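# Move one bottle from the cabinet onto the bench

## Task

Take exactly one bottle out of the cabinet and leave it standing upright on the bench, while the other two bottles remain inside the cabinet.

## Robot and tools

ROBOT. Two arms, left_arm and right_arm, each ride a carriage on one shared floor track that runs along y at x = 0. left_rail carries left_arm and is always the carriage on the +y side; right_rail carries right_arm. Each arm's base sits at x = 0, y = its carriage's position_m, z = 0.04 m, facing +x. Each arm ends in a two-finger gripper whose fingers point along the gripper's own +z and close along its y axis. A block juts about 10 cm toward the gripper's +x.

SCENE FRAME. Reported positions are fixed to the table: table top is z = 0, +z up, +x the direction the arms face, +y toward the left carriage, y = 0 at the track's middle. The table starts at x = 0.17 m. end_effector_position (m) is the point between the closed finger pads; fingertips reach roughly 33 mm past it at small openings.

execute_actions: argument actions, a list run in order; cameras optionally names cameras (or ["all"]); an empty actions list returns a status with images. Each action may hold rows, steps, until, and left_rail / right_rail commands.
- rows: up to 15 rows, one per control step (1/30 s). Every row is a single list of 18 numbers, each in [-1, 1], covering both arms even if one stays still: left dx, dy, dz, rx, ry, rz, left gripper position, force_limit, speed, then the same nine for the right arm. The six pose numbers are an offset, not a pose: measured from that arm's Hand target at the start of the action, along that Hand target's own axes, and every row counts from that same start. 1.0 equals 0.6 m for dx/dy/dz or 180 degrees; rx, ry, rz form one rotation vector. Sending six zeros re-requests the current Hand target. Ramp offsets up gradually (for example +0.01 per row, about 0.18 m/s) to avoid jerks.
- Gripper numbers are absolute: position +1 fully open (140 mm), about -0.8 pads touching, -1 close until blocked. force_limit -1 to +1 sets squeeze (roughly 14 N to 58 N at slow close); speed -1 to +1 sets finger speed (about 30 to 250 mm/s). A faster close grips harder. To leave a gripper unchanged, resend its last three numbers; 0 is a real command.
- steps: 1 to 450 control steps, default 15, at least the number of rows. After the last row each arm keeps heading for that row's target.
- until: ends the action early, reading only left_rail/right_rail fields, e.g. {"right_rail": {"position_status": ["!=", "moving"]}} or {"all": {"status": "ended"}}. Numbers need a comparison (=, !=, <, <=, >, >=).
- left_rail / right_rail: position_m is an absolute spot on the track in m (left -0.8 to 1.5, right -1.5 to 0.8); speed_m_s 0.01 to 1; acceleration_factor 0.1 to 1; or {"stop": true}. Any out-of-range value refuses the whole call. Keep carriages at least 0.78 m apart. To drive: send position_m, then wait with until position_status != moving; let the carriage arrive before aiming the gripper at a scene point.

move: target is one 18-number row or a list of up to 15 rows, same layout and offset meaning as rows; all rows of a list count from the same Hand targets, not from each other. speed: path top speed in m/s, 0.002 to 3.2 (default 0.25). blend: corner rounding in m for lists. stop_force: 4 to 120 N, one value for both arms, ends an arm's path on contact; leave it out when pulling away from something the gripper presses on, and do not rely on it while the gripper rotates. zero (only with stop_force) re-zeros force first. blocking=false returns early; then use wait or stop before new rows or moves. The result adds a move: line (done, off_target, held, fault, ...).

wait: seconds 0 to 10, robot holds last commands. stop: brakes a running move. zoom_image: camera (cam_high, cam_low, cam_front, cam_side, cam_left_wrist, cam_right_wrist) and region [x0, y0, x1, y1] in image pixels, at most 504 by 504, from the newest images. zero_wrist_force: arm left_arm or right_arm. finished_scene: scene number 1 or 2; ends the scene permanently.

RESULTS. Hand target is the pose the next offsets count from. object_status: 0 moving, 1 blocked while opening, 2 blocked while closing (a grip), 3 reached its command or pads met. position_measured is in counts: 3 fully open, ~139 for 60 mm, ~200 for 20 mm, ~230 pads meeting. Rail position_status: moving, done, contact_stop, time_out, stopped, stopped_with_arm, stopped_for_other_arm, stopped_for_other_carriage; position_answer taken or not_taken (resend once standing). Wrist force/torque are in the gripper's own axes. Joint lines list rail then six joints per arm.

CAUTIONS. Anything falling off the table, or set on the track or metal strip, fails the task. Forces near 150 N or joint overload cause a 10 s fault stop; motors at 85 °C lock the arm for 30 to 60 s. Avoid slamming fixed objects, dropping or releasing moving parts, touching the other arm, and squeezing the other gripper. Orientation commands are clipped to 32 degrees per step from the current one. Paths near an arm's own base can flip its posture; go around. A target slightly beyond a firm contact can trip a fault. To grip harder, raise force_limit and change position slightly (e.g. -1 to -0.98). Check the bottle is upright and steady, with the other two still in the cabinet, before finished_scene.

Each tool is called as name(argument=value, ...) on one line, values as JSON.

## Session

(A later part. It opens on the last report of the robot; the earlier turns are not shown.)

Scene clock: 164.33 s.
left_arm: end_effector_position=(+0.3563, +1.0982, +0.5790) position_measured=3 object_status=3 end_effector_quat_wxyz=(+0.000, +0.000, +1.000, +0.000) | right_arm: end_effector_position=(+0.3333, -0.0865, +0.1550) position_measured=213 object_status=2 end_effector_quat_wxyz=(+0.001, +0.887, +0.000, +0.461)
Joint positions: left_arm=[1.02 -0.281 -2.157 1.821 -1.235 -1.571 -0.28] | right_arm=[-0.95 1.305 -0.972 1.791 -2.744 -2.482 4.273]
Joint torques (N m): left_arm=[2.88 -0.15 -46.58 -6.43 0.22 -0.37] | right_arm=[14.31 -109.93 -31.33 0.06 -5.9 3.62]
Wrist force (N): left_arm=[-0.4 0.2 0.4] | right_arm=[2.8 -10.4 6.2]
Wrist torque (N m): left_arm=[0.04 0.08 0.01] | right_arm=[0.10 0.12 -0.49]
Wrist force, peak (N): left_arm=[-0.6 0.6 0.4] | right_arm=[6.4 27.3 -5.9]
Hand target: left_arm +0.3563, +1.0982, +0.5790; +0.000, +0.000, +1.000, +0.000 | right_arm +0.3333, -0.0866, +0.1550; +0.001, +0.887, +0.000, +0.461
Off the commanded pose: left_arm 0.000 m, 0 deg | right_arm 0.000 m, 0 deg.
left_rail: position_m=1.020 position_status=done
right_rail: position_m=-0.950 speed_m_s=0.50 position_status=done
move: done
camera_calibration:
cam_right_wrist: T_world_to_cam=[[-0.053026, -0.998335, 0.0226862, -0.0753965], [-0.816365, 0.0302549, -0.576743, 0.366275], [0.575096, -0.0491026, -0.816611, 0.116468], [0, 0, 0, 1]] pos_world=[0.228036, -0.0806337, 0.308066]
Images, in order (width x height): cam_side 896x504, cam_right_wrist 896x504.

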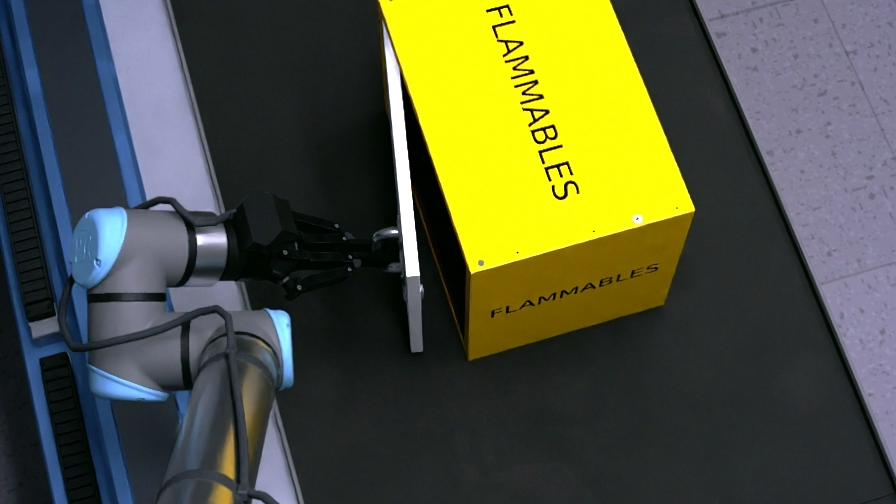

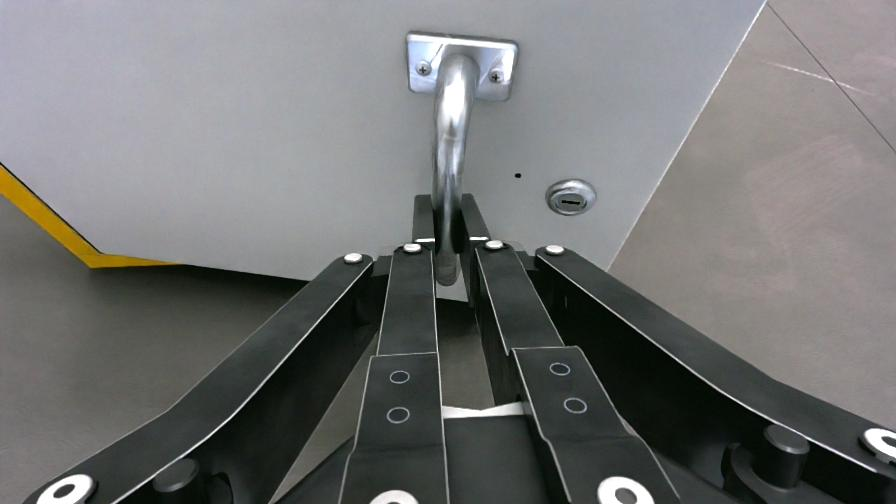

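move(target=[[0,0,0,0,0,0,1,1,1,-0.0521,-0.0475,-0.0744,-0.0364,0,0.0255,-1,-0.5,-1],[0,0,0,0,0,0,1,1,1,-0.0965,-0.1117,-0.138,-0.0729,0,0.0509,-1,-0.5,-1],[0,0,0,0,0,0,1,1,1,-0.1294,-0.1858,-0.1851,-0.1093,0,0.0764,-1,-0.5,-1],[0,0,0,0,0,0,1,1,1,-0.15,-0.255,-0.2145,-0.1367,0,0.0955,-1,-0.5,-1]], speed=0.06, blend=[0.01,0.01,0.01,0], cameras=["cam_side","cam_right_wrist","cam_front","cam_high"])

Scene clock: 176.37 s.
left_arm: end_effector_position=(+0.3563, +1.0982, +0.5790) position_measured=3 object_status=3 end_effector_quat_wxyz=(+0.000, +0.000, +1.000, +0.000) | right_arm: end_effector_position=(+0.1766, +0.0667, +0.1549) position_measured=213 object_status=2 end_effector_quat_wxyz=(+0.121, +0.857, -0.230, +0.446)
Joint positions: left_arm=[1.02 -0.281 -2.157 1.821 -1.235 -1.571 -0.28] | right_arm=[-0.95 1.476 -0.626 0.924 -1.329 -2.409 5.387]
Joint torques (N m): left_arm=[3.03 -0.89 -46.66 -6.11 0.25 -0.36] | right_arm=[7.4 -110.42 -55.27 -1.83 -0.83 3.57]
Wrist force (N): left_arm=[0.0 0.2 0.4] | right_arm=[1.8 7.5 -3.9]
Wrist torque (N m): left_arm=[0.03 -0.01 0.00] | right_arm=[-0.49 -0.10 -0.64]
Wrist force, peak (N): left_arm=[-0.3 0.7 0.7] | right_arm=[5.0 20.7 -15.7]
Hand target: left_arm +0.3563, +1.0982, +0.5790; +0.000, +0.000, +1.000, +0.000 | right_arm +0.1766, +0.0667, +0.1550; +0.121, +0.857, -0.230, +0.446
Off the commanded pose: left_arm 0.000 m, 0 deg | right_arm 0.000 m, 0 deg.
left_rail: position_m=1.020 position_status=done
right_rail: position_m=-0.950 speed_m_s=0.50 position_status=done
move: done
camera_calibration:
cam_right_wrist: T_world_to_cam=[[-0.545338, -0.837885, 0.023556, 0.14537], [-0.691436, 0.433779, -0.577713, 0.184858], [0.473839, -0.331336, -0.8159, 0.250642], [0, 0, 0, 1]] pos_world=[0.0883292, 0.124663, 0.307869]
Images, in order (width x height): cam_high 896x504, cam_front 896x504, cam_side 896x504, cam_right_wrist 896x504.

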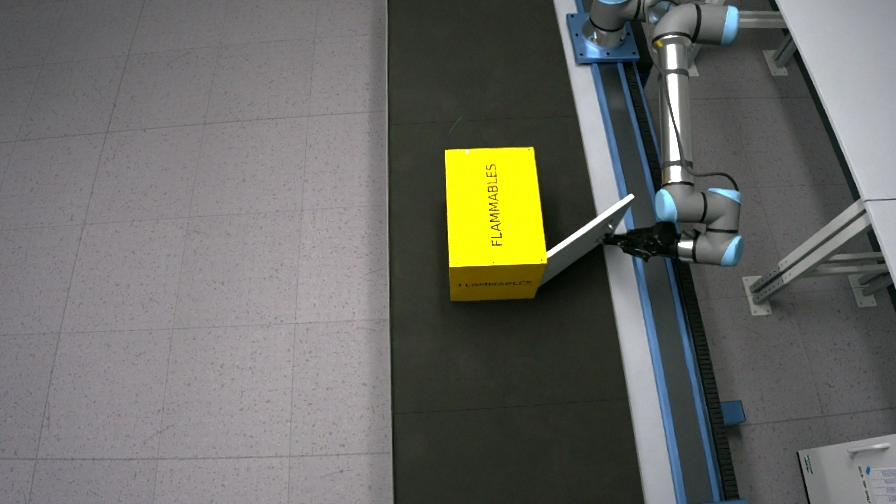

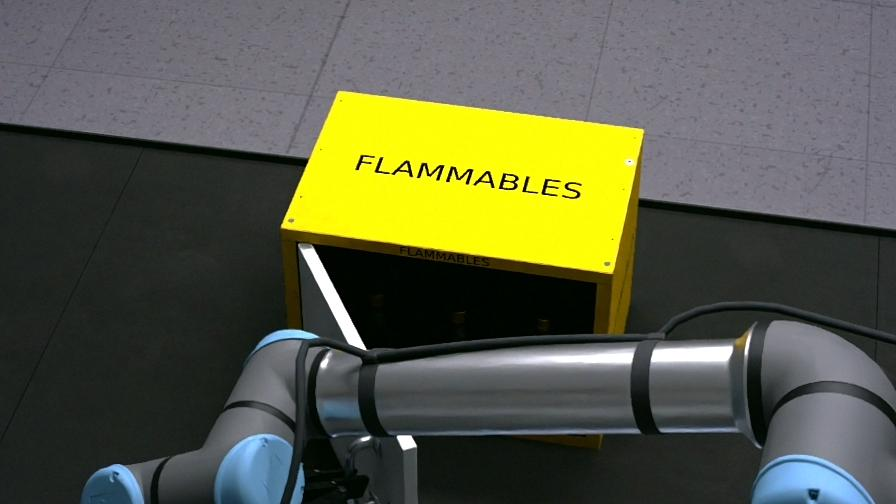

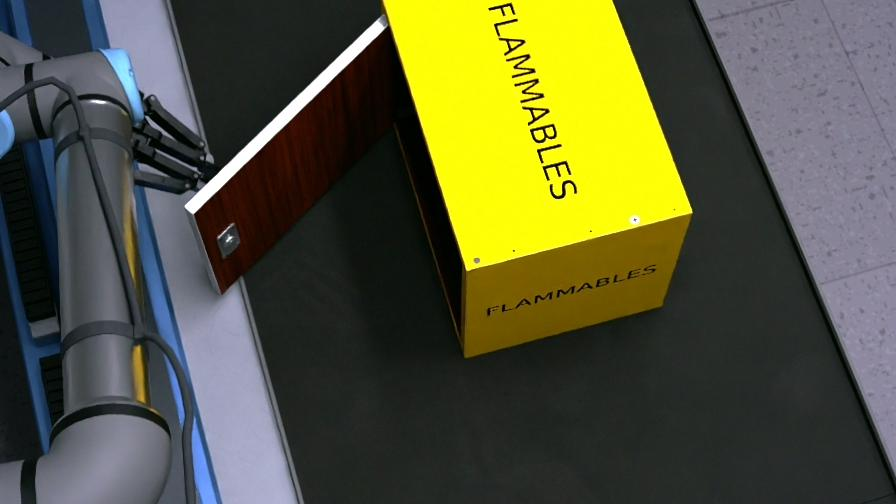

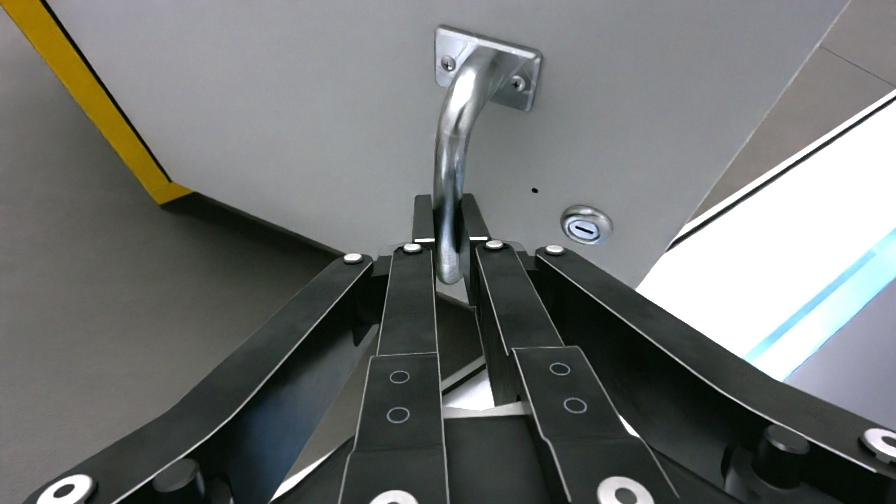

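execute_actions(actions=[{"rows":[[0,0,0,0,0,0,1,1,1,0,0,0,0,0,0,-0.15,-0.5,-1]],"steps":75}])

move(target=[[0,0,0,0,0,0,1,1,1,0,0,-0.1333,0,0,0,-0.15,-0.5,-1],[0,0,0,0,0,0,1,1,1,0.342,0,-0.372,0,0,0,-0.15,-0.5,-1]], speed=0.15, cameras=["cam_side","cam_right_wrist","cam_high"])

Scene clock: 196.57 s.
left_arm: end_effector_position=(+0.3563, +1.0982, +0.5790) position_measured=3 object_status=3 end_effector_quat_wxyz=(+0.000, +0.000, +1.000, +0.000) | right_arm: end_effector_position=(+0.1766, +0.0667, +0.1550) position_measured=148 object_status=3 end_effector_quat_wxyz=(+0.121, +0.857, -0.230, +0.446)
Joint positions: left_arm=[1.02 -0.281 -2.157 1.821 -1.235 -1.571 -0.28] | right_arm=[-0.95 1.476 -0.626 0.924 -1.329 -2.409 5.387]
Joint torques (N m): left_arm=[0.98 2.06 -47.12 -6.23 0.38 -0.33] | right_arm=[6.38 -113.04 -39.72 -1.16 -2.35 1.52]
Wrist force (N): left_arm=[0.2 0.0 0.7] | right_arm=[1.0 -1.2 -1.0]
Wrist torque (N m): left_arm=[-0.01 -0.06 0.01] | right_arm=[-0.03 -0.23 -0.44]
Wrist force, peak (N): left_arm=[0.2 0.5 0.7] | right_arm=[1.2 7.9 -3.6]
Hand target: left_arm +0.3563, +1.0982, +0.5790; +0.000, +0.000, +1.000, +0.000 | right_arm +0.1766, +0.0667, +0.1550; +0.121, +0.857, -0.230, +0.446
Off the commanded pose: left_arm 0.000 m, 0 deg | right_arm 0.000 m, 0 deg.
left_rail: position_m=1.020 position_status=done
right_rail: position_m=-0.950 speed_m_s=0.50 position_status=done

Scene clock: 199.83 s.
left_arm: end_effector_position=(+0.3563, +1.0982, +0.5790) position_measured=3 object_status=3 end_effector_quat_wxyz=(+0.000, +0.000, +1.000, +0.000) | right_arm: end_effector_position=(+0.1208, +0.0990, +0.4506) position_measured=148 object_status=3 end_effector_quat_wxyz=(+0.115, +0.858, -0.227, +0.445)
Joint positions: left_arm=[1.02 -0.281 -2.157 1.821 -1.235 -1.571 -0.28] | right_arm=[-0.95 1.527 -0.444 0.035 -0.594 -2.388 5.437]
Joint torques (N m): left_arm=[4.2 -0.97 -46.84 -5.97 -0.11 -0.48] | right_arm=[14.94 -117.8 -50.47 0.68 -4.98 -2.66]
Wrist force (N): left_arm=[0.0 -0.2 0.8] | right_arm=[1.5 -0.8 -1.0]
Wrist torque (N m): left_arm=[-0.05 0.01 0.01] | right_arm=[0.05 -0.25 -0.31]
Wrist force, peak (N): left_arm=[0.1 0.7 0.6] | right_arm=[3.3 0.0 -2.1]
Hand target: left_arm +0.3563, +1.0982, +0.5790; +0.000, +0.000, +1.000, +0.000 | right_arm +0.1206, +0.1001, +0.4511; +0.121, +0.857, -0.230, +0.446
Off the commanded pose: left_arm 0.000 m, 0 deg | right_arm 0.001 m, 1 deg.
left_rail: position_m=1.020 position_status=done
right_rail: position_m=-0.950 speed_m_s=0.50 position_status=done
elbow stopped short (right arm): the move would have taken joint 4 (elbow) straighter than the controller allows.
move: done
camera_calibration:
cam_right_wrist: T_world_to_cam=[[-0.536274, -0.843892, 0.0160127, 0.138002], [-0.695743, 0.431229, -0.574442, 0.302365], [0.477862, -0.319199, -0.818389, 0.528436], [0, 0, 0, 1]] pos_world=[0.0318557, 0.154747, 0.603947]
Images, in order (width x height): cam_high 896x504, cam_side 896x504, cam_right_wrist 896x504.

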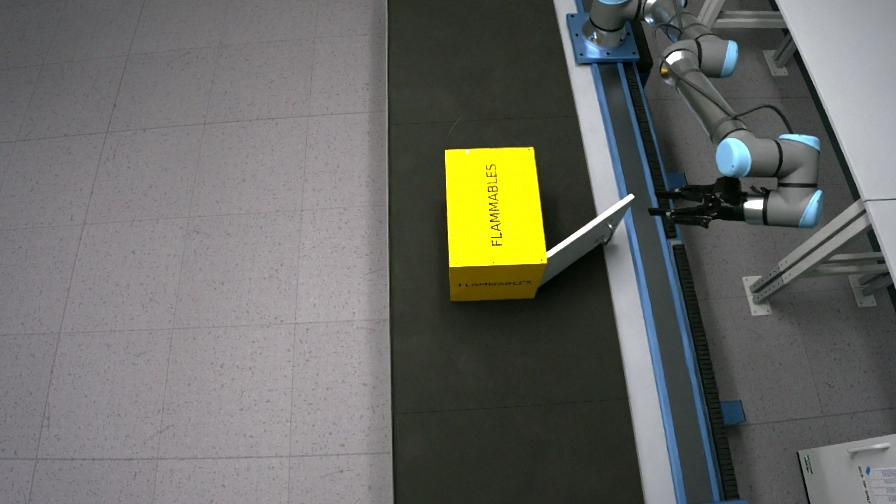

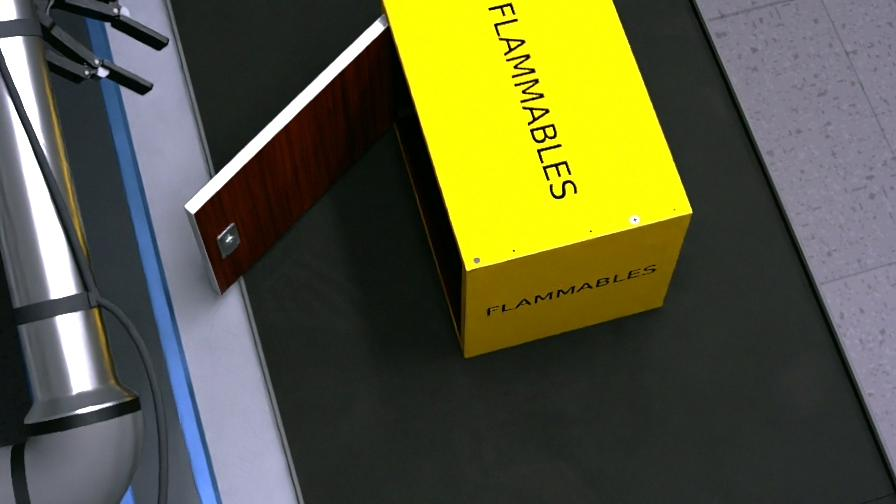

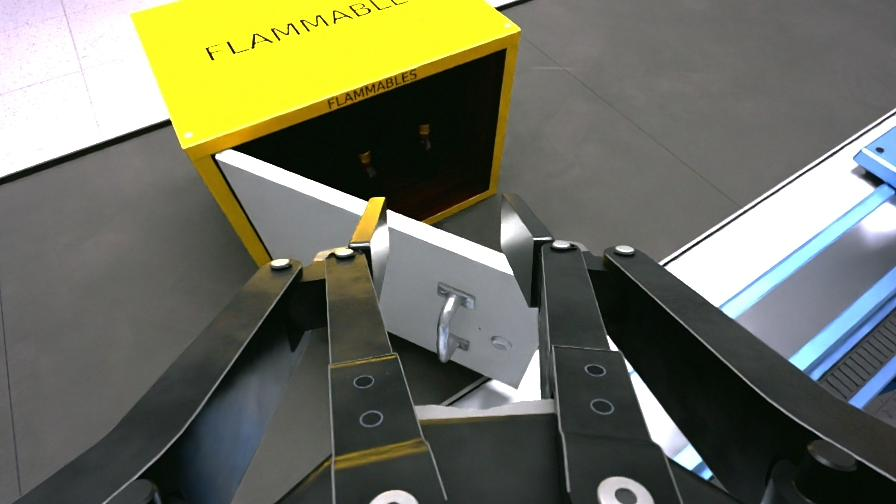

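move(target=[0,0,0,0,0,0,1,1,1,0.292,0.324,0.331,0.081,-0.298,-0.154,-0.15,-0.5,-1], speed=0.3)

execute_actions(actions=[{"rows":[[0,0,0,0,0,0,1,1,1,0,0,0,0,0,0,-1,-0.9,-1]],"steps":75}], cameras=["cam_side","cam_right_wrist","cam_high"])

Scene clock: 215.93 s.
left_arm: end_effector_position=(+0.3563, +1.0982, +0.5790) position_measured=3 object_status=3 end_effector_quat_wxyz=(+0.000, +0.000, +1.000, +0.000) | right_arm: end_effector_position=(+0.2507, -0.2001, +0.4812) position_measured=148 object_status=3 end_effector_quat_wxyz=(+0.000, +1.000, +0.000, +0.000)
Joint positions: left_arm=[1.02 -0.281 -2.157 1.821 -1.235 -1.571 -0.28] | right_arm=[-0.95 1.026 -1.44 1.451 -1.582 -1.571 4.167]
Joint torques (N m): left_arm=[1.07 0.89 -46.49 -6.49 0.03 -0.36] | right_arm=[-12.71 -82.85 -42.52 -1.18 2.36 -2.28]
Wrist force (N): left_arm=[-0.3 -0.2 0.4] | right_arm=[1.7 -0.5 -1.3]
Wrist torque (N m): left_arm=[-0.05 0.06 0.01] | right_arm=[-0.11 -0.38 0.07]
Wrist force, peak (N): left_arm=[0.2 0.5 0.7] | right_arm=[3.5 1.8 -1.9]
Hand target: left_arm +0.3563, +1.0982, +0.5790; +0.000, +0.000, +1.000, +0.000 | right_arm +0.2507, -0.2001, +0.4812; +0.000, +1.000, +0.000, +0.000
Off the commanded pose: left_arm 0.000 m, 0 deg | right_arm 0.000 m, 0 deg.
left_rail: position_m=1.020 position_status=done
right_rail: position_m=-0.950 speed_m_s=0.50 position_status=done
move: done

Scene clock: 218.63 s.
left_arm: end_effector_position=(+0.3563, +1.0982, +0.5790) position_measured=3 object_status=3 end_effector_quat_wxyz=(+0.000, +0.000, +1.000, +0.000) | right_arm: end_effector_position=(+0.2507, -0.2001, +0.4812) position_measured=230 object_status=3 end_effector_quat_wxyz=(+0.000, +1.000, +0.000, +0.000)
Joint positions: left_arm=[1.02 -0.281 -2.157 1.821 -1.235 -1.571 -0.28] | right_arm=[-0.95 1.026 -1.44 1.451 -1.582 -1.571 4.167]
Joint torques (N m): left_arm=[2.2 -1.18 -46.73 -6.09 -0.09 -0.3] | right_arm=[-16.35 -81.26 -42.45 -1.13 2.44 -2.78]
Wrist force (N): left_arm=[0.0 0.1 0.3] | right_arm=[1.5 -0.4 -1.1]
Wrist torque (N m): left_arm=[0.02 0.01 0.00] | right_arm=[-0.09 -0.33 0.07]
Wrist force, peak (N): left_arm=[0.2 0.8 0.6] | right_arm=[1.9 -0.3 -1.7]
Hand target: left_arm +0.3563, +1.0982, +0.5790; +0.000, +0.000, +1.000, +0.000 | right_arm +0.2507, -0.2001, +0.4812; +0.000, +1.000, +0.000, +0.000
Off the commanded pose: left_arm 0.000 m, 0 deg | right_arm 0.000 m, 0 deg.
left_rail: position_m=1.020 position_status=done
right_rail: position_m=-0.950 speed_m_s=0.50 position_status=done
camera_calibration:
cam_right_wrist: T_world_to_cam=[[-0.0117691, -0.998458, 0.0542414, -0.226068], [-0.941105, 0.0293917, 0.336835, 0.0818717], [-0.33791, -0.0470826, -0.94, 0.713469], [0, 0, 0, 1]] pos_world=[0.315477, -0.194534, 0.655346]
Images, in order (width x height): cam_high 896x504, cam_side 896x504, cam_right_wrist 896x504.

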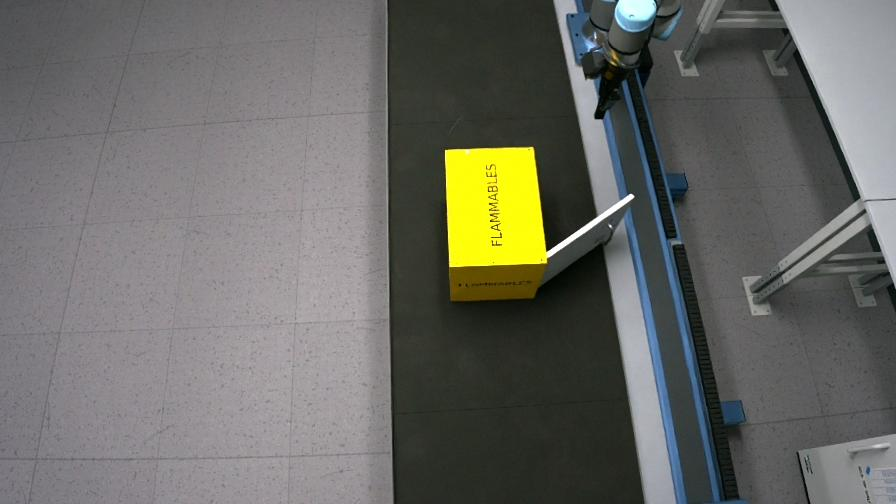

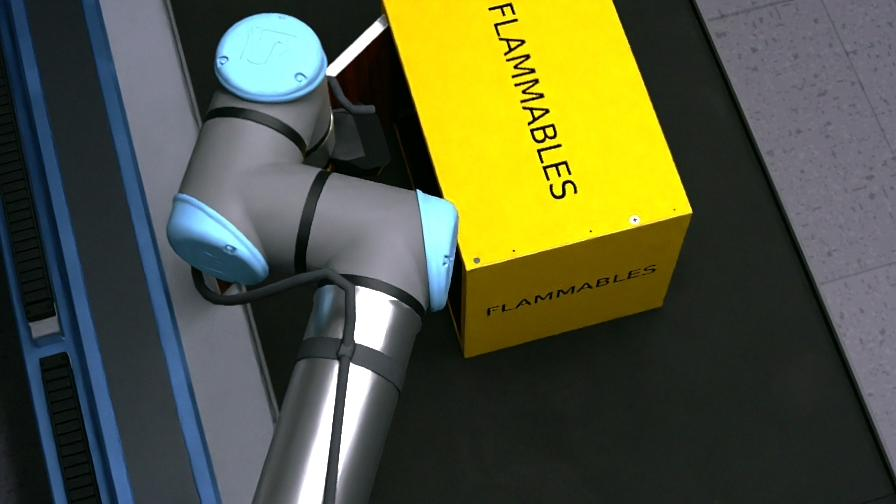

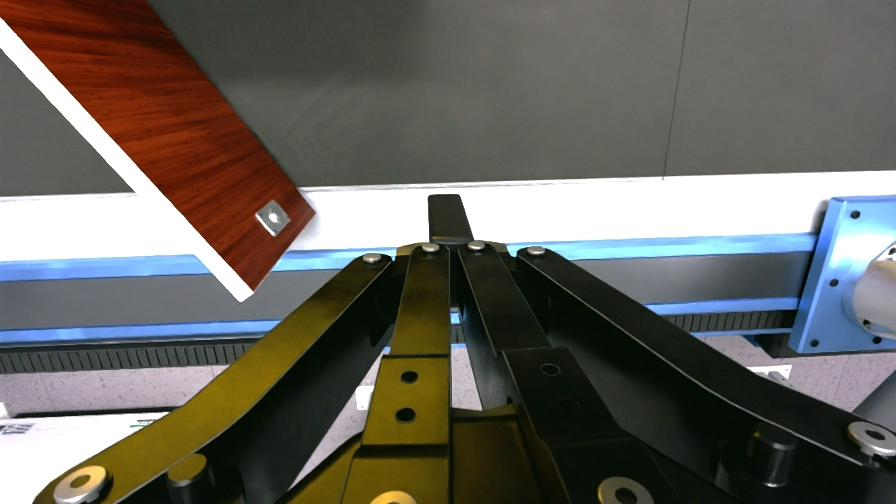

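move(target=[0,0,0,0,0,0,1,1,1,-0.01,0,0.433,0,0,0,-1,-0.9,-1], speed=0.25)

move(target=[0,0,0,0,0,0,1,1,1,0,-0.64,0,0,0,0,-1,-0.9,-1], speed=0.08, stop_force=40, cameras=["cam_side","cam_right_wrist","cam_high"])

Scene clock: 225.73 s.
left_arm: end_effector_position=(+0.3563, +1.0982, +0.5790) position_measured=3 object_status=3 end_effector_quat_wxyz=(+0.000, +0.000, +1.000, +0.000) | right_arm: end_effector_position=(+0.2447, -0.2002, +0.2215) position_measured=230 object_status=3 end_effector_quat_wxyz=(+0.000, +1.000, +0.000, +0.000)
Joint positions: left_arm=[1.02 -0.281 -2.157 1.821 -1.235 -1.571 -0.28] | right_arm=[-0.95 1.033 -1.343 1.807 -2.034 -1.571 4.174]
Joint torques (N m): left_arm=[2.04 1.56 -46.55 -6.71 0.36 -0.39] | right_arm=[11.77 -56.06 -39.03 -8.32 2.48 3.65]
Wrist force (N): left_arm=[-0.1 -0.2 0.0] | right_arm=[1.4 -0.8 -1.5]
Wrist torque (N m): left_arm=[-0.04 0.02 0.01] | right_arm=[-0.21 -0.36 0.00]
Wrist force, peak (N): left_arm=[0.0 0.5 1.0] | right_arm=[1.4 -0.3 -3.9]
Hand target: left_arm +0.3563, +1.0982, +0.5790; +0.000, +0.000, +1.000, +0.000 | right_arm +0.2447, -0.2002, +0.2214; +0.000, +1.000, +0.000, +0.000
Off the commanded pose: left_arm 0.000 m, 0 deg | right_arm 0.000 m, 0 deg.
left_rail: position_m=1.020 position_status=done
right_rail: position_m=-0.950 speed_m_s=0.50 position_status=done
move: done

Scene clock: 231.50 s.
left_arm: end_effector_position=(+0.3563, +1.0982, +0.5790) position_measured=3 object_status=3 end_effector_quat_wxyz=(+0.000, +0.000, +1.000, +0.000) | right_arm: end_effector_position=(+0.2445, +0.1838, +0.2213) position_measured=230 object_status=3 end_effector_quat_wxyz=(+0.000, +1.000, +0.000, +0.000)
Joint positions: left_arm=[1.02 -0.281 -2.157 1.821 -1.235 -1.571 -0.28] | right_arm=[-0.95 1.208 -0.724 0.837 -1.684 -1.571 4.349]
Joint torques (N m): left_arm=[4.5 0.42 -46.67 -6.94 0.11 -0.39] | right_arm=[15.24 -109.84 -56.54 -2.33 -2.91 3.68]
Wrist force (N): left_arm=[-0.3 -0.1 0.5] | right_arm=[1.7 3.4 -1.6]
Wrist torque (N m): left_arm=[-0.03 0.08 0.00] | right_arm=[0.02 -0.42 -0.11]
Wrist force, peak (N): left_arm=[0.1 0.7 0.6] | right_arm=[3.5 6.8 -3.2]
Hand target: left_arm +0.3563, +1.0982, +0.5790; +0.000, +0.000, +1.000, +0.000 | right_arm +0.2445, +0.1838, +0.2213; +0.000, +1.000, +0.000, +0.000
Off the commanded pose: left_arm 0.000 m, 0 deg | right_arm 0.000 m, 0 deg.
left_rail: position_m=1.020 position_status=done
right_rail: position_m=-0.950 speed_m_s=0.50 position_status=done
move: done
camera_calibration:
cam_right_wrist: T_world_to_cam=[[-0.0117691, -0.998458, 0.0542414, 0.17127], [-0.941105, 0.0293917, 0.336835, 0.15233], [-0.33791, -0.0470826, -0.94, 0.485049], [0, 0, 0, 1]] pos_world=[0.309277, 0.189366, 0.395346]
Images, in order (width x height): cam_high 896x504, cam_side 896x504, cam_right_wrist 896x504.

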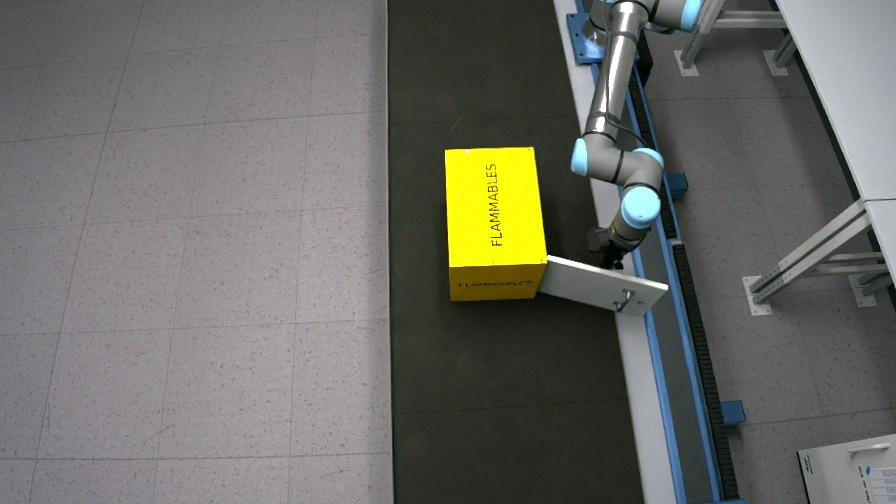

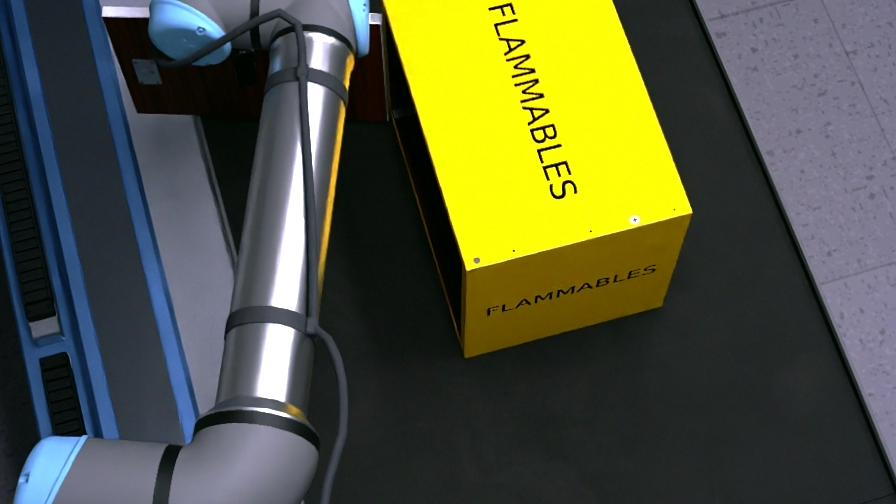

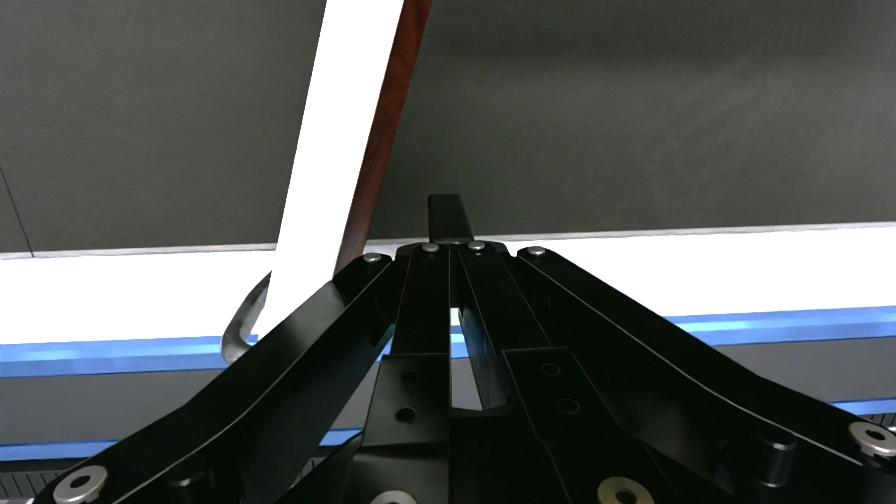

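move(target=[[0,0,0,0,0,0,1,1,1,0,0.357,0,0,0,0,-1,-0.9,-1],[0,0,0,0,0,0,1,1,1,-0.075,0.357,-0.131,0,0.361,0,-1,-0.9,-1]], speed=0.25, cameras=["cam_side","cam_right_wrist","cam_high","cam_front"])

Scene clock: 240.00 s.
left_arm: end_effector_position=(+0.3563, +1.0982, +0.5790) position_measured=3 object_status=3 end_effector_quat_wxyz=(+0.000, +0.000, +1.000, +0.000) | right_arm: end_effector_position=(+0.1996, -0.0304, +0.3000) position_measured=230 object_status=3 end_effector_quat_wxyz=(+0.000, +0.844, +0.000, +0.537)
Joint positions: left_arm=[1.02 -0.281 -2.157 1.821 -1.235 -1.571 -0.28] | right_arm=[-0.95 1.5 -1.027 1.62 -2.315 -2.699 4.545]
Joint torques (N m): left_arm=[3.37 -0.23 -47.29 -7.24 0.19 -0.48] | right_arm=[10.27 -82.41 -35.61 -7.72 -4.76 -2.29]
Wrist force (N): left_arm=[-0.3 0.7 0.1] | right_arm=[1.0 -0.4 -1.0]
Wrist torque (N m): left_arm=[0.14 0.06 0.00] | right_arm=[0.09 -0.18 -0.51]
Wrist force, peak (N): left_arm=[0.0 -0.2 1.0] | right_arm=[1.6 4.1 -1.6]
Hand target: left_arm +0.3563, +1.0982, +0.5790; +0.000, +0.000, +1.000, +0.000 | right_arm +0.1996, -0.0304, +0.2999; +0.000, +0.843, +0.000, +0.537
Off the commanded pose: left_arm 0.000 m, 0 deg | right_arm 0.000 m, 0 deg.
left_rail: position_m=1.020 position_status=done
right_rail: position_m=-0.950 speed_m_s=0.50 position_status=done
move: done
camera_calibration:
cam_right_wrist: T_world_to_cam=[[-0.0536402, -0.998489, 0.0119197, -0.0263345], [-0.703361, 0.029307, -0.710228, 0.356487], [0.708806, -0.0464806, -0.703871, 0.254051], [0, 0, 0, 1]] pos_world=[0.0692534, -0.0249338, 0.43232]
Images, in order (width x height): cam_high 896x504, cam_front 896x504, cam_side 896x504, cam_right_wrist 896x504.

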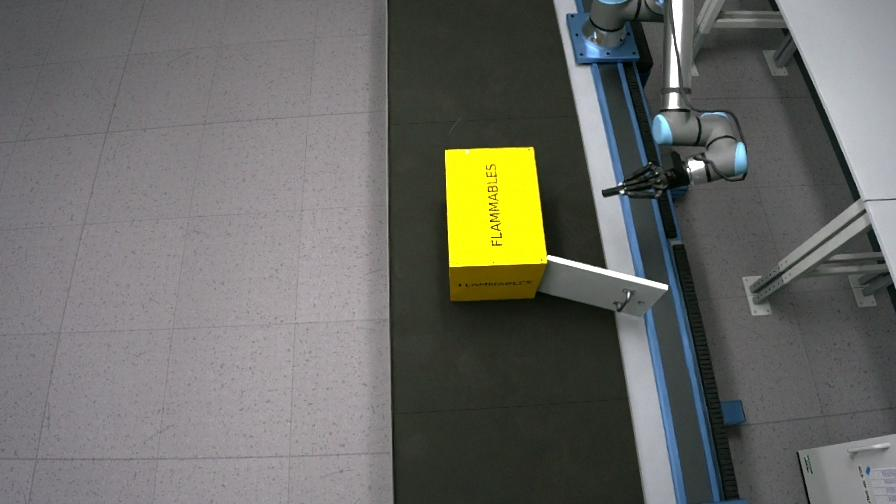

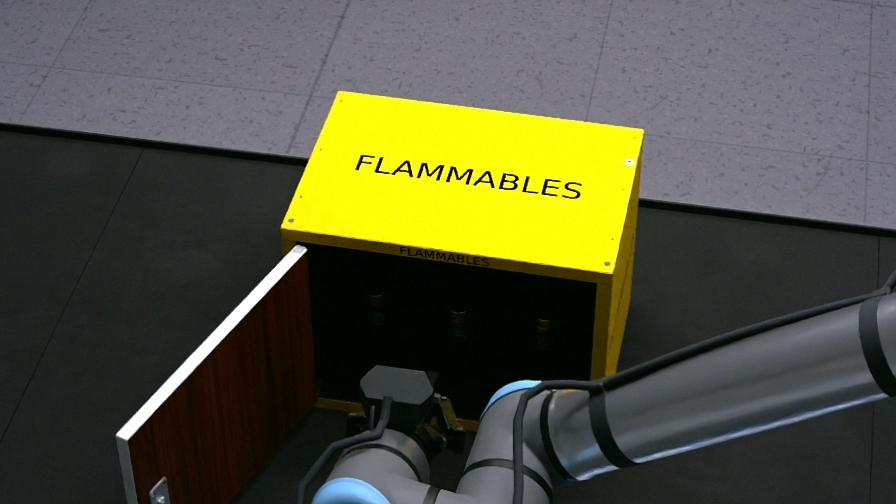

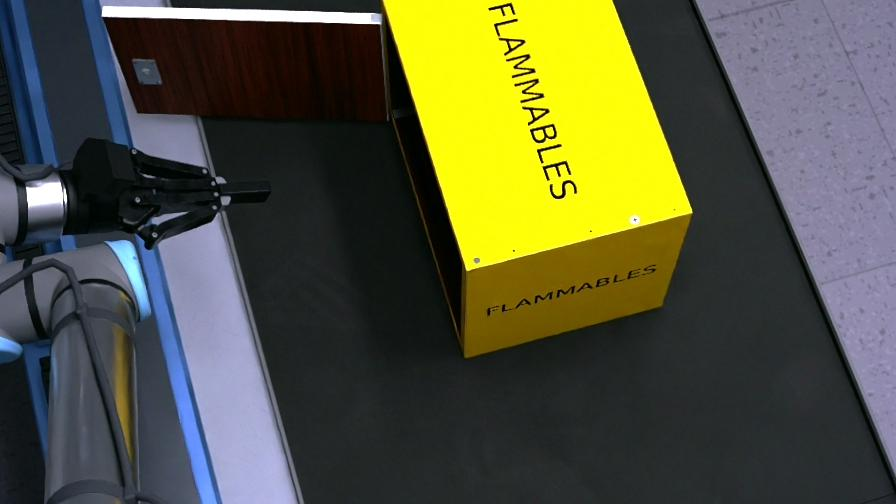

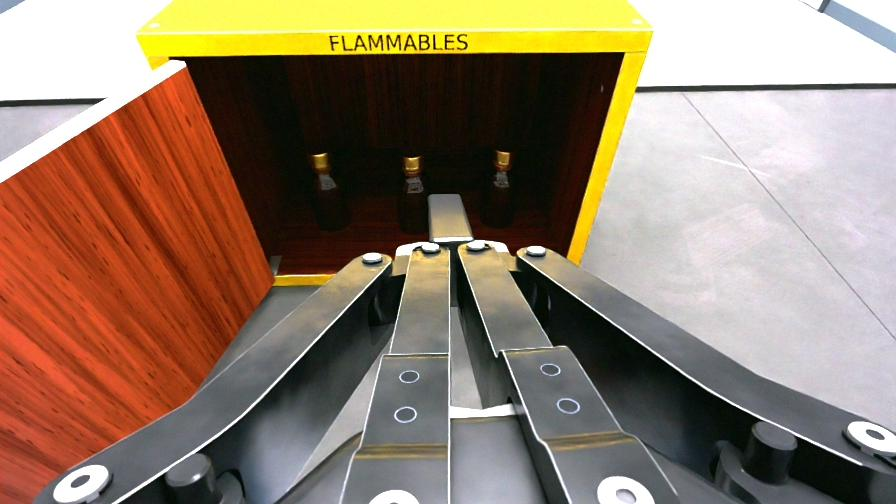

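zoom_image(camera="cam_right_wrist", region=[180, 40, 660, 310])

zoom_image(camera="cam_front", region=[280, 230, 640, 450])

Scaled by 1.050 from the camera's 896x504 image, which has a finer 1280x720 frame.

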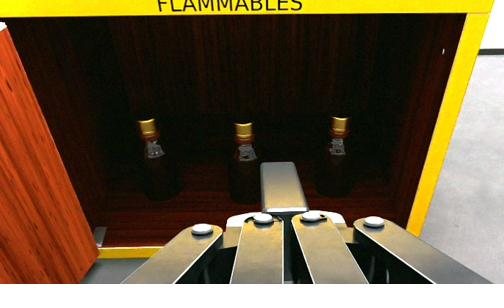

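Scaled by 1.400 from the camera's 896x504 image, which has a finer 1280x720 frame.

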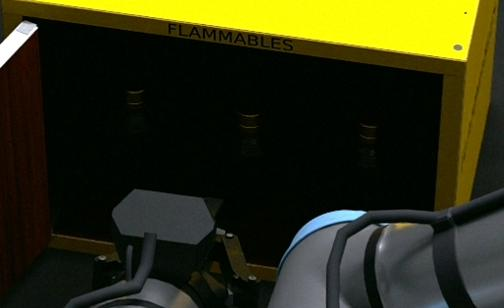

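move(target=[0,0,0,0,0,0,1,1,1,-0.129,0.15,0.354,0,0,0,-1,-0.9,-1])

execute_actions(actions=[{"rows":[[0,0,0,0,0,0,1,1,1,0,0,0,0,0,0,0.23,-0.9,0]],"steps":40}], cameras=["cam_side","cam_right_wrist","cam_front"])

zoom_image(camera="cam_right_wrist", region=[200, 0, 700, 280])

Scene clock: 271.50 s.
left_arm: end_effector_position=(+0.3563, +1.0982, +0.5790) position_measured=3 object_status=3 end_effector_quat_wxyz=(+0.000, +0.000, +1.000, +0.000) | right_arm: end_effector_position=(+0.3594, -0.1204, +0.1400) position_measured=230 object_status=3 end_effector_quat_wxyz=(+0.000, +0.843, +0.000, +0.537)
Joint positions: left_arm=[1.02 -0.281 -2.157 1.821 -1.235 -1.571 -0.28] | right_arm=[-0.95 1.299 -0.888 1.86 -3.065 -2.632 4.128]
Joint torques (N m): left_arm=[1.95 -1.83 -46.77 -6.86 -0.09 -0.7] | right_arm=[-13.44 -76.51 -23.66 -8.42 0.45 -2.43]
Wrist force (N): left_arm=[-0.5 0.3 0.0] | right_arm=[1.4 -0.8 -1.4]
Wrist torque (N m): left_arm=[0.05 0.10 0.02] | right_arm=[0.11 -0.26 -0.34]
Wrist force, peak (N): left_arm=[-0.2 0.9 0.5] | right_arm=[2.5 -1.6 -4.0]
Hand target: left_arm +0.3563, +1.0982, +0.5790; +0.000, +0.000, +1.000, +0.000 | right_arm +0.3594, -0.1204, +0.1400; +0.000, +0.843, +0.000, +0.537
Off the commanded pose: left_arm 0.000 m, 0 deg | right_arm 0.000 m, 0 deg.
left_rail: position_m=1.020 position_status=done
right_rail: position_m=-0.950 speed_m_s=0.50 position_status=done
move: done

Scene clock: 273.03 s.
left_arm: end_effector_position=(+0.3563, +1.0982, +0.5790) position_measured=3 object_status=3 end_effector_quat_wxyz=(+0.000, +0.000, +1.000, +0.000) | right_arm: end_effector_position=(+0.3594, -0.1204, +0.1400) position_measured=100 object_status=3 end_effector_quat_wxyz=(+0.000, +0.843, +0.000, +0.537)
Joint positions: left_arm=[1.02 -0.281 -2.157 1.821 -1.235 -1.571 -0.28] | right_arm=[-0.95 1.299 -0.888 1.86 -3.065 -2.632 4.128]
Joint torques (N m): left_arm=[3.13 0.89 -47.17 -6.94 0.31 -0.79] | right_arm=[-13.98 -79.04 -24.09 -7.39 0.32 -2.97]
Wrist force (N): left_arm=[0.0 0.4 0.2] | right_arm=[1.2 -1.0 -1.4]
Wrist torque (N m): left_arm=[0.08 0.01 0.00] | right_arm=[0.06 -0.20 -0.34]
Wrist force, peak (N): left_arm=[-0.4 -0.1 0.8] | right_arm=[1.7 -1.2 -1.6]
Hand target: left_arm +0.3563, +1.0982, +0.5790; +0.000, +0.000, +1.000, +0.000 | right_arm +0.3594, -0.1204, +0.1400; +0.000, +0.843, +0.000, +0.537
Off the commanded pose: left_arm 0.000 m, 0 deg | right_arm 0.000 m, 0 deg.
left_rail: position_m=1.020 position_status=done
right_rail: position_m=-0.950 speed_m_s=0.50 position_status=done
camera_calibration:
cam_right_wrist: T_world_to_cam=[[-0.0535019, -0.998495, 0.0120548, -0.105794], [-0.703322, 0.0291106, -0.710275, 0.357796], [0.708855, -0.0464795, -0.703821, 0.0240275], [0, 0, 0, 1]] pos_world=[0.228954, -0.114934, 0.27232]
Images, in order (width x height): cam_front 896x504, cam_side 896x504, cam_right_wrist 896x504.

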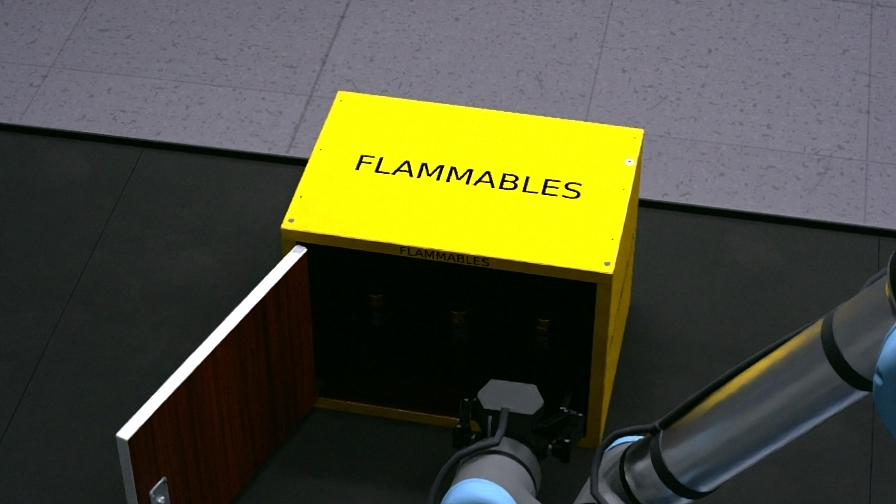

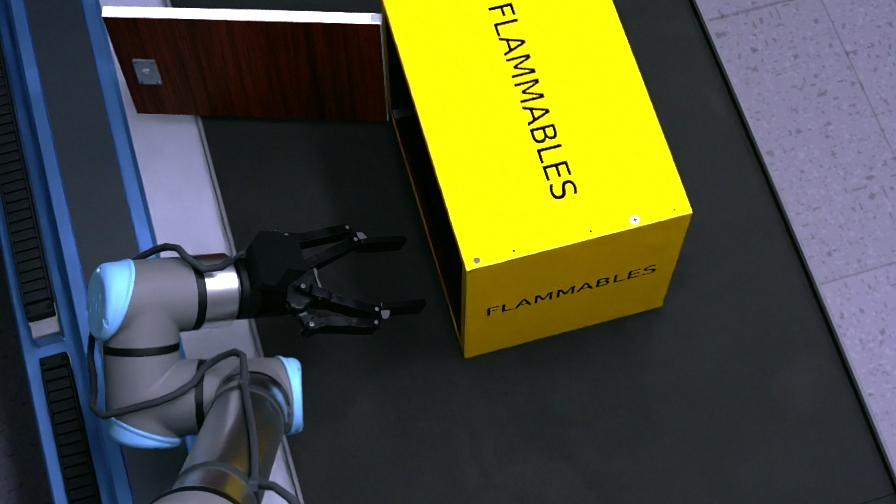

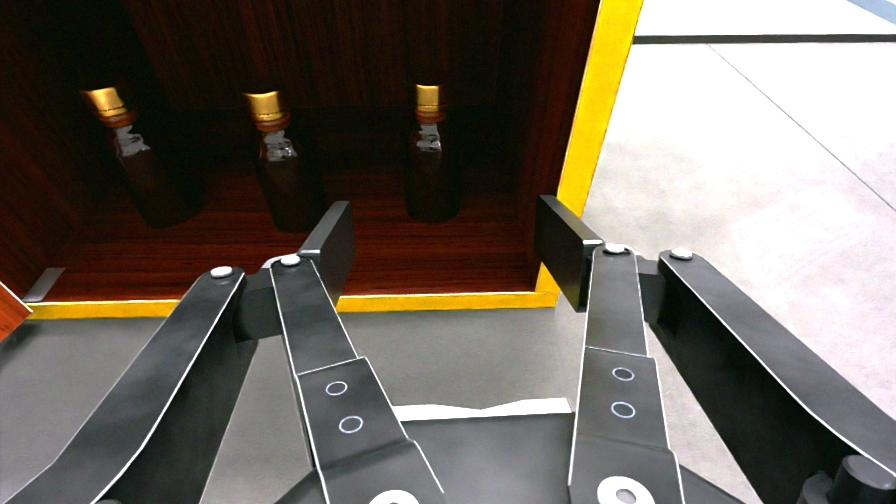

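Scaled by 1.008 from the camera's 896x504 image, which has a finer 1280x720 frame.

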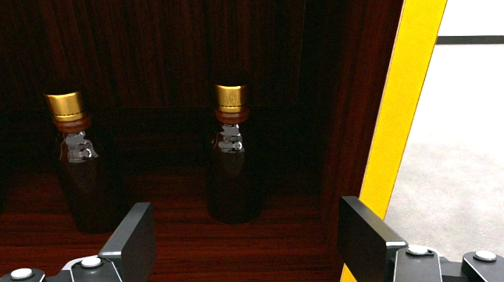

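move(target=[[0,0,0,0,0,0,1,1,1,-0.063,-0.0057,0.141,0,0,0,0.23,-0.9,0],[0,0,0,0,0,0,1,1,1,0.0095,-0.0057,0.328,0,0,0,0.23,-0.9,0]], speed=0.06, stop_force=8, blend=[0.01,0], cameras=["cam_side","cam_right_wrist","cam_front"])

zoom_image(camera="cam_right_wrist", region=[200, 0, 700, 300])

Scene clock: 289.50 s.
left_arm: end_effector_position=(+0.3563, +1.0982, +0.5790) position_measured=3 object_status=3 end_effector_quat_wxyz=(+0.000, +0.000, +1.000, +0.000) | right_arm: end_effector_position=(+0.4665, -0.1170, +0.0669) position_measured=100 object_status=3 end_effector_quat_wxyz=(+0.000, +0.844, +0.000, +0.537)
Joint positions: left_arm=[1.02 -0.281 -2.157 1.821 -1.235 -1.571 -0.28] | right_arm=[-0.95 1.177 -0.735 1.788 -3.313 -2.562 3.935]
Joint torques (N m): left_arm=[3.71 -2.76 -46.81 -7.17 0.23 -0.29] | right_arm=[15.15 -117.42 -19.56 -0.71 -5.5 3.7]
Wrist force (N): left_arm=[-0.1 0.4 0.5] | right_arm=[0.9 -1.3 -1.2]
Wrist torque (N m): left_arm=[0.08 0.02 0.00] | right_arm=[-0.07 -0.10 -0.38]
Wrist force, peak (N): left_arm=[0.2 0.6 0.6] | right_arm=[-7.3 -9.9 -22.8]
Hand target: left_arm +0.3563, +1.0982, +0.5790; +0.000, +0.000, +1.000, +0.000 | right_arm +0.4665, -0.1170, +0.0669; +0.000, +0.844, +0.000, +0.537 (not the last commanded pose)
Off the commanded pose: left_arm 0.000 m, 0 deg | right_arm 0.074 m, 0 deg.
left_rail: position_m=1.020 position_status=done
right_rail: position_m=-0.950 speed_m_s=0.50 position_status=done
move: contact (right_arm); path passed 1 of 2 targets
camera_calibration:
cam_right_wrist: T_world_to_cam=[[-0.0537071, -0.998483, 0.0121326, -0.0957276], [-0.703362, 0.0292028, -0.710231, 0.381187], [0.7088, -0.0466781, -0.703864, -0.103248], [0, 0, 0, 1]] pos_world=[0.336153, -0.111534, 0.19922]
Images, in order (width x height): cam_front 896x504, cam_side 896x504, cam_right_wrist 896x504.

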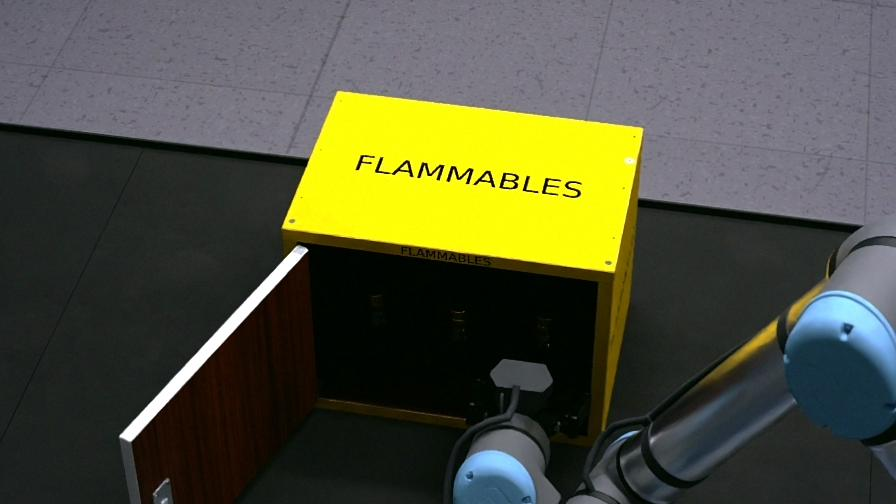

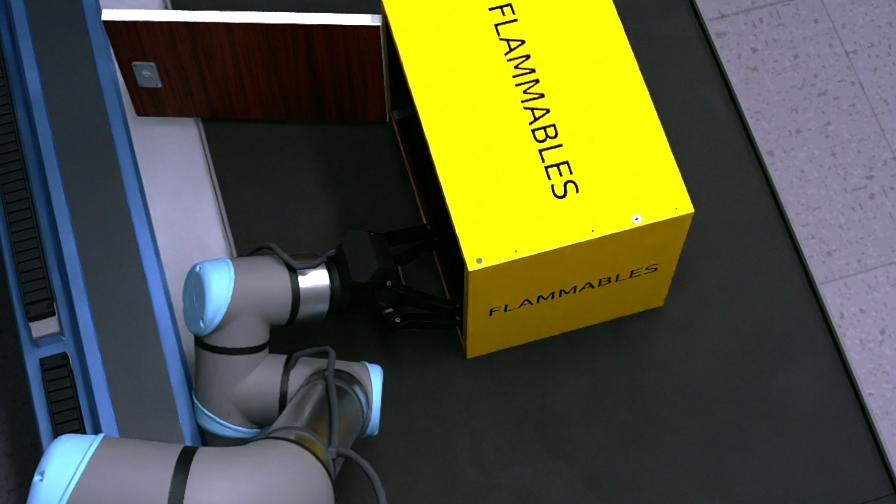

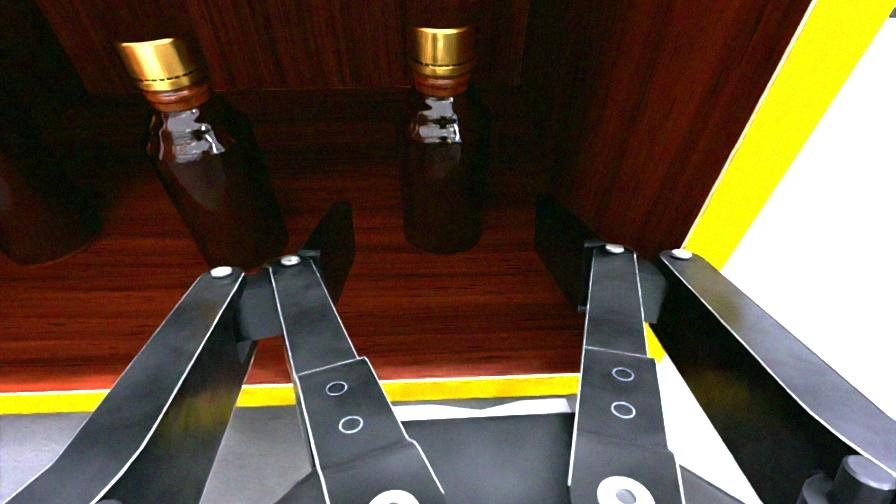

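Scaled by 1.008 from the camera's 896x504 image, which has a finer 1280x720 frame.

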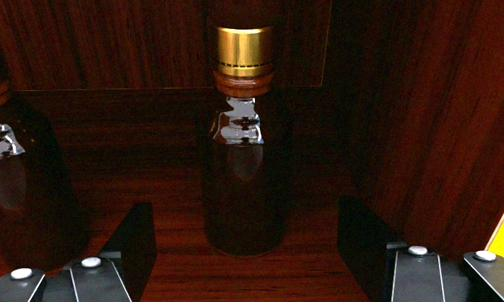

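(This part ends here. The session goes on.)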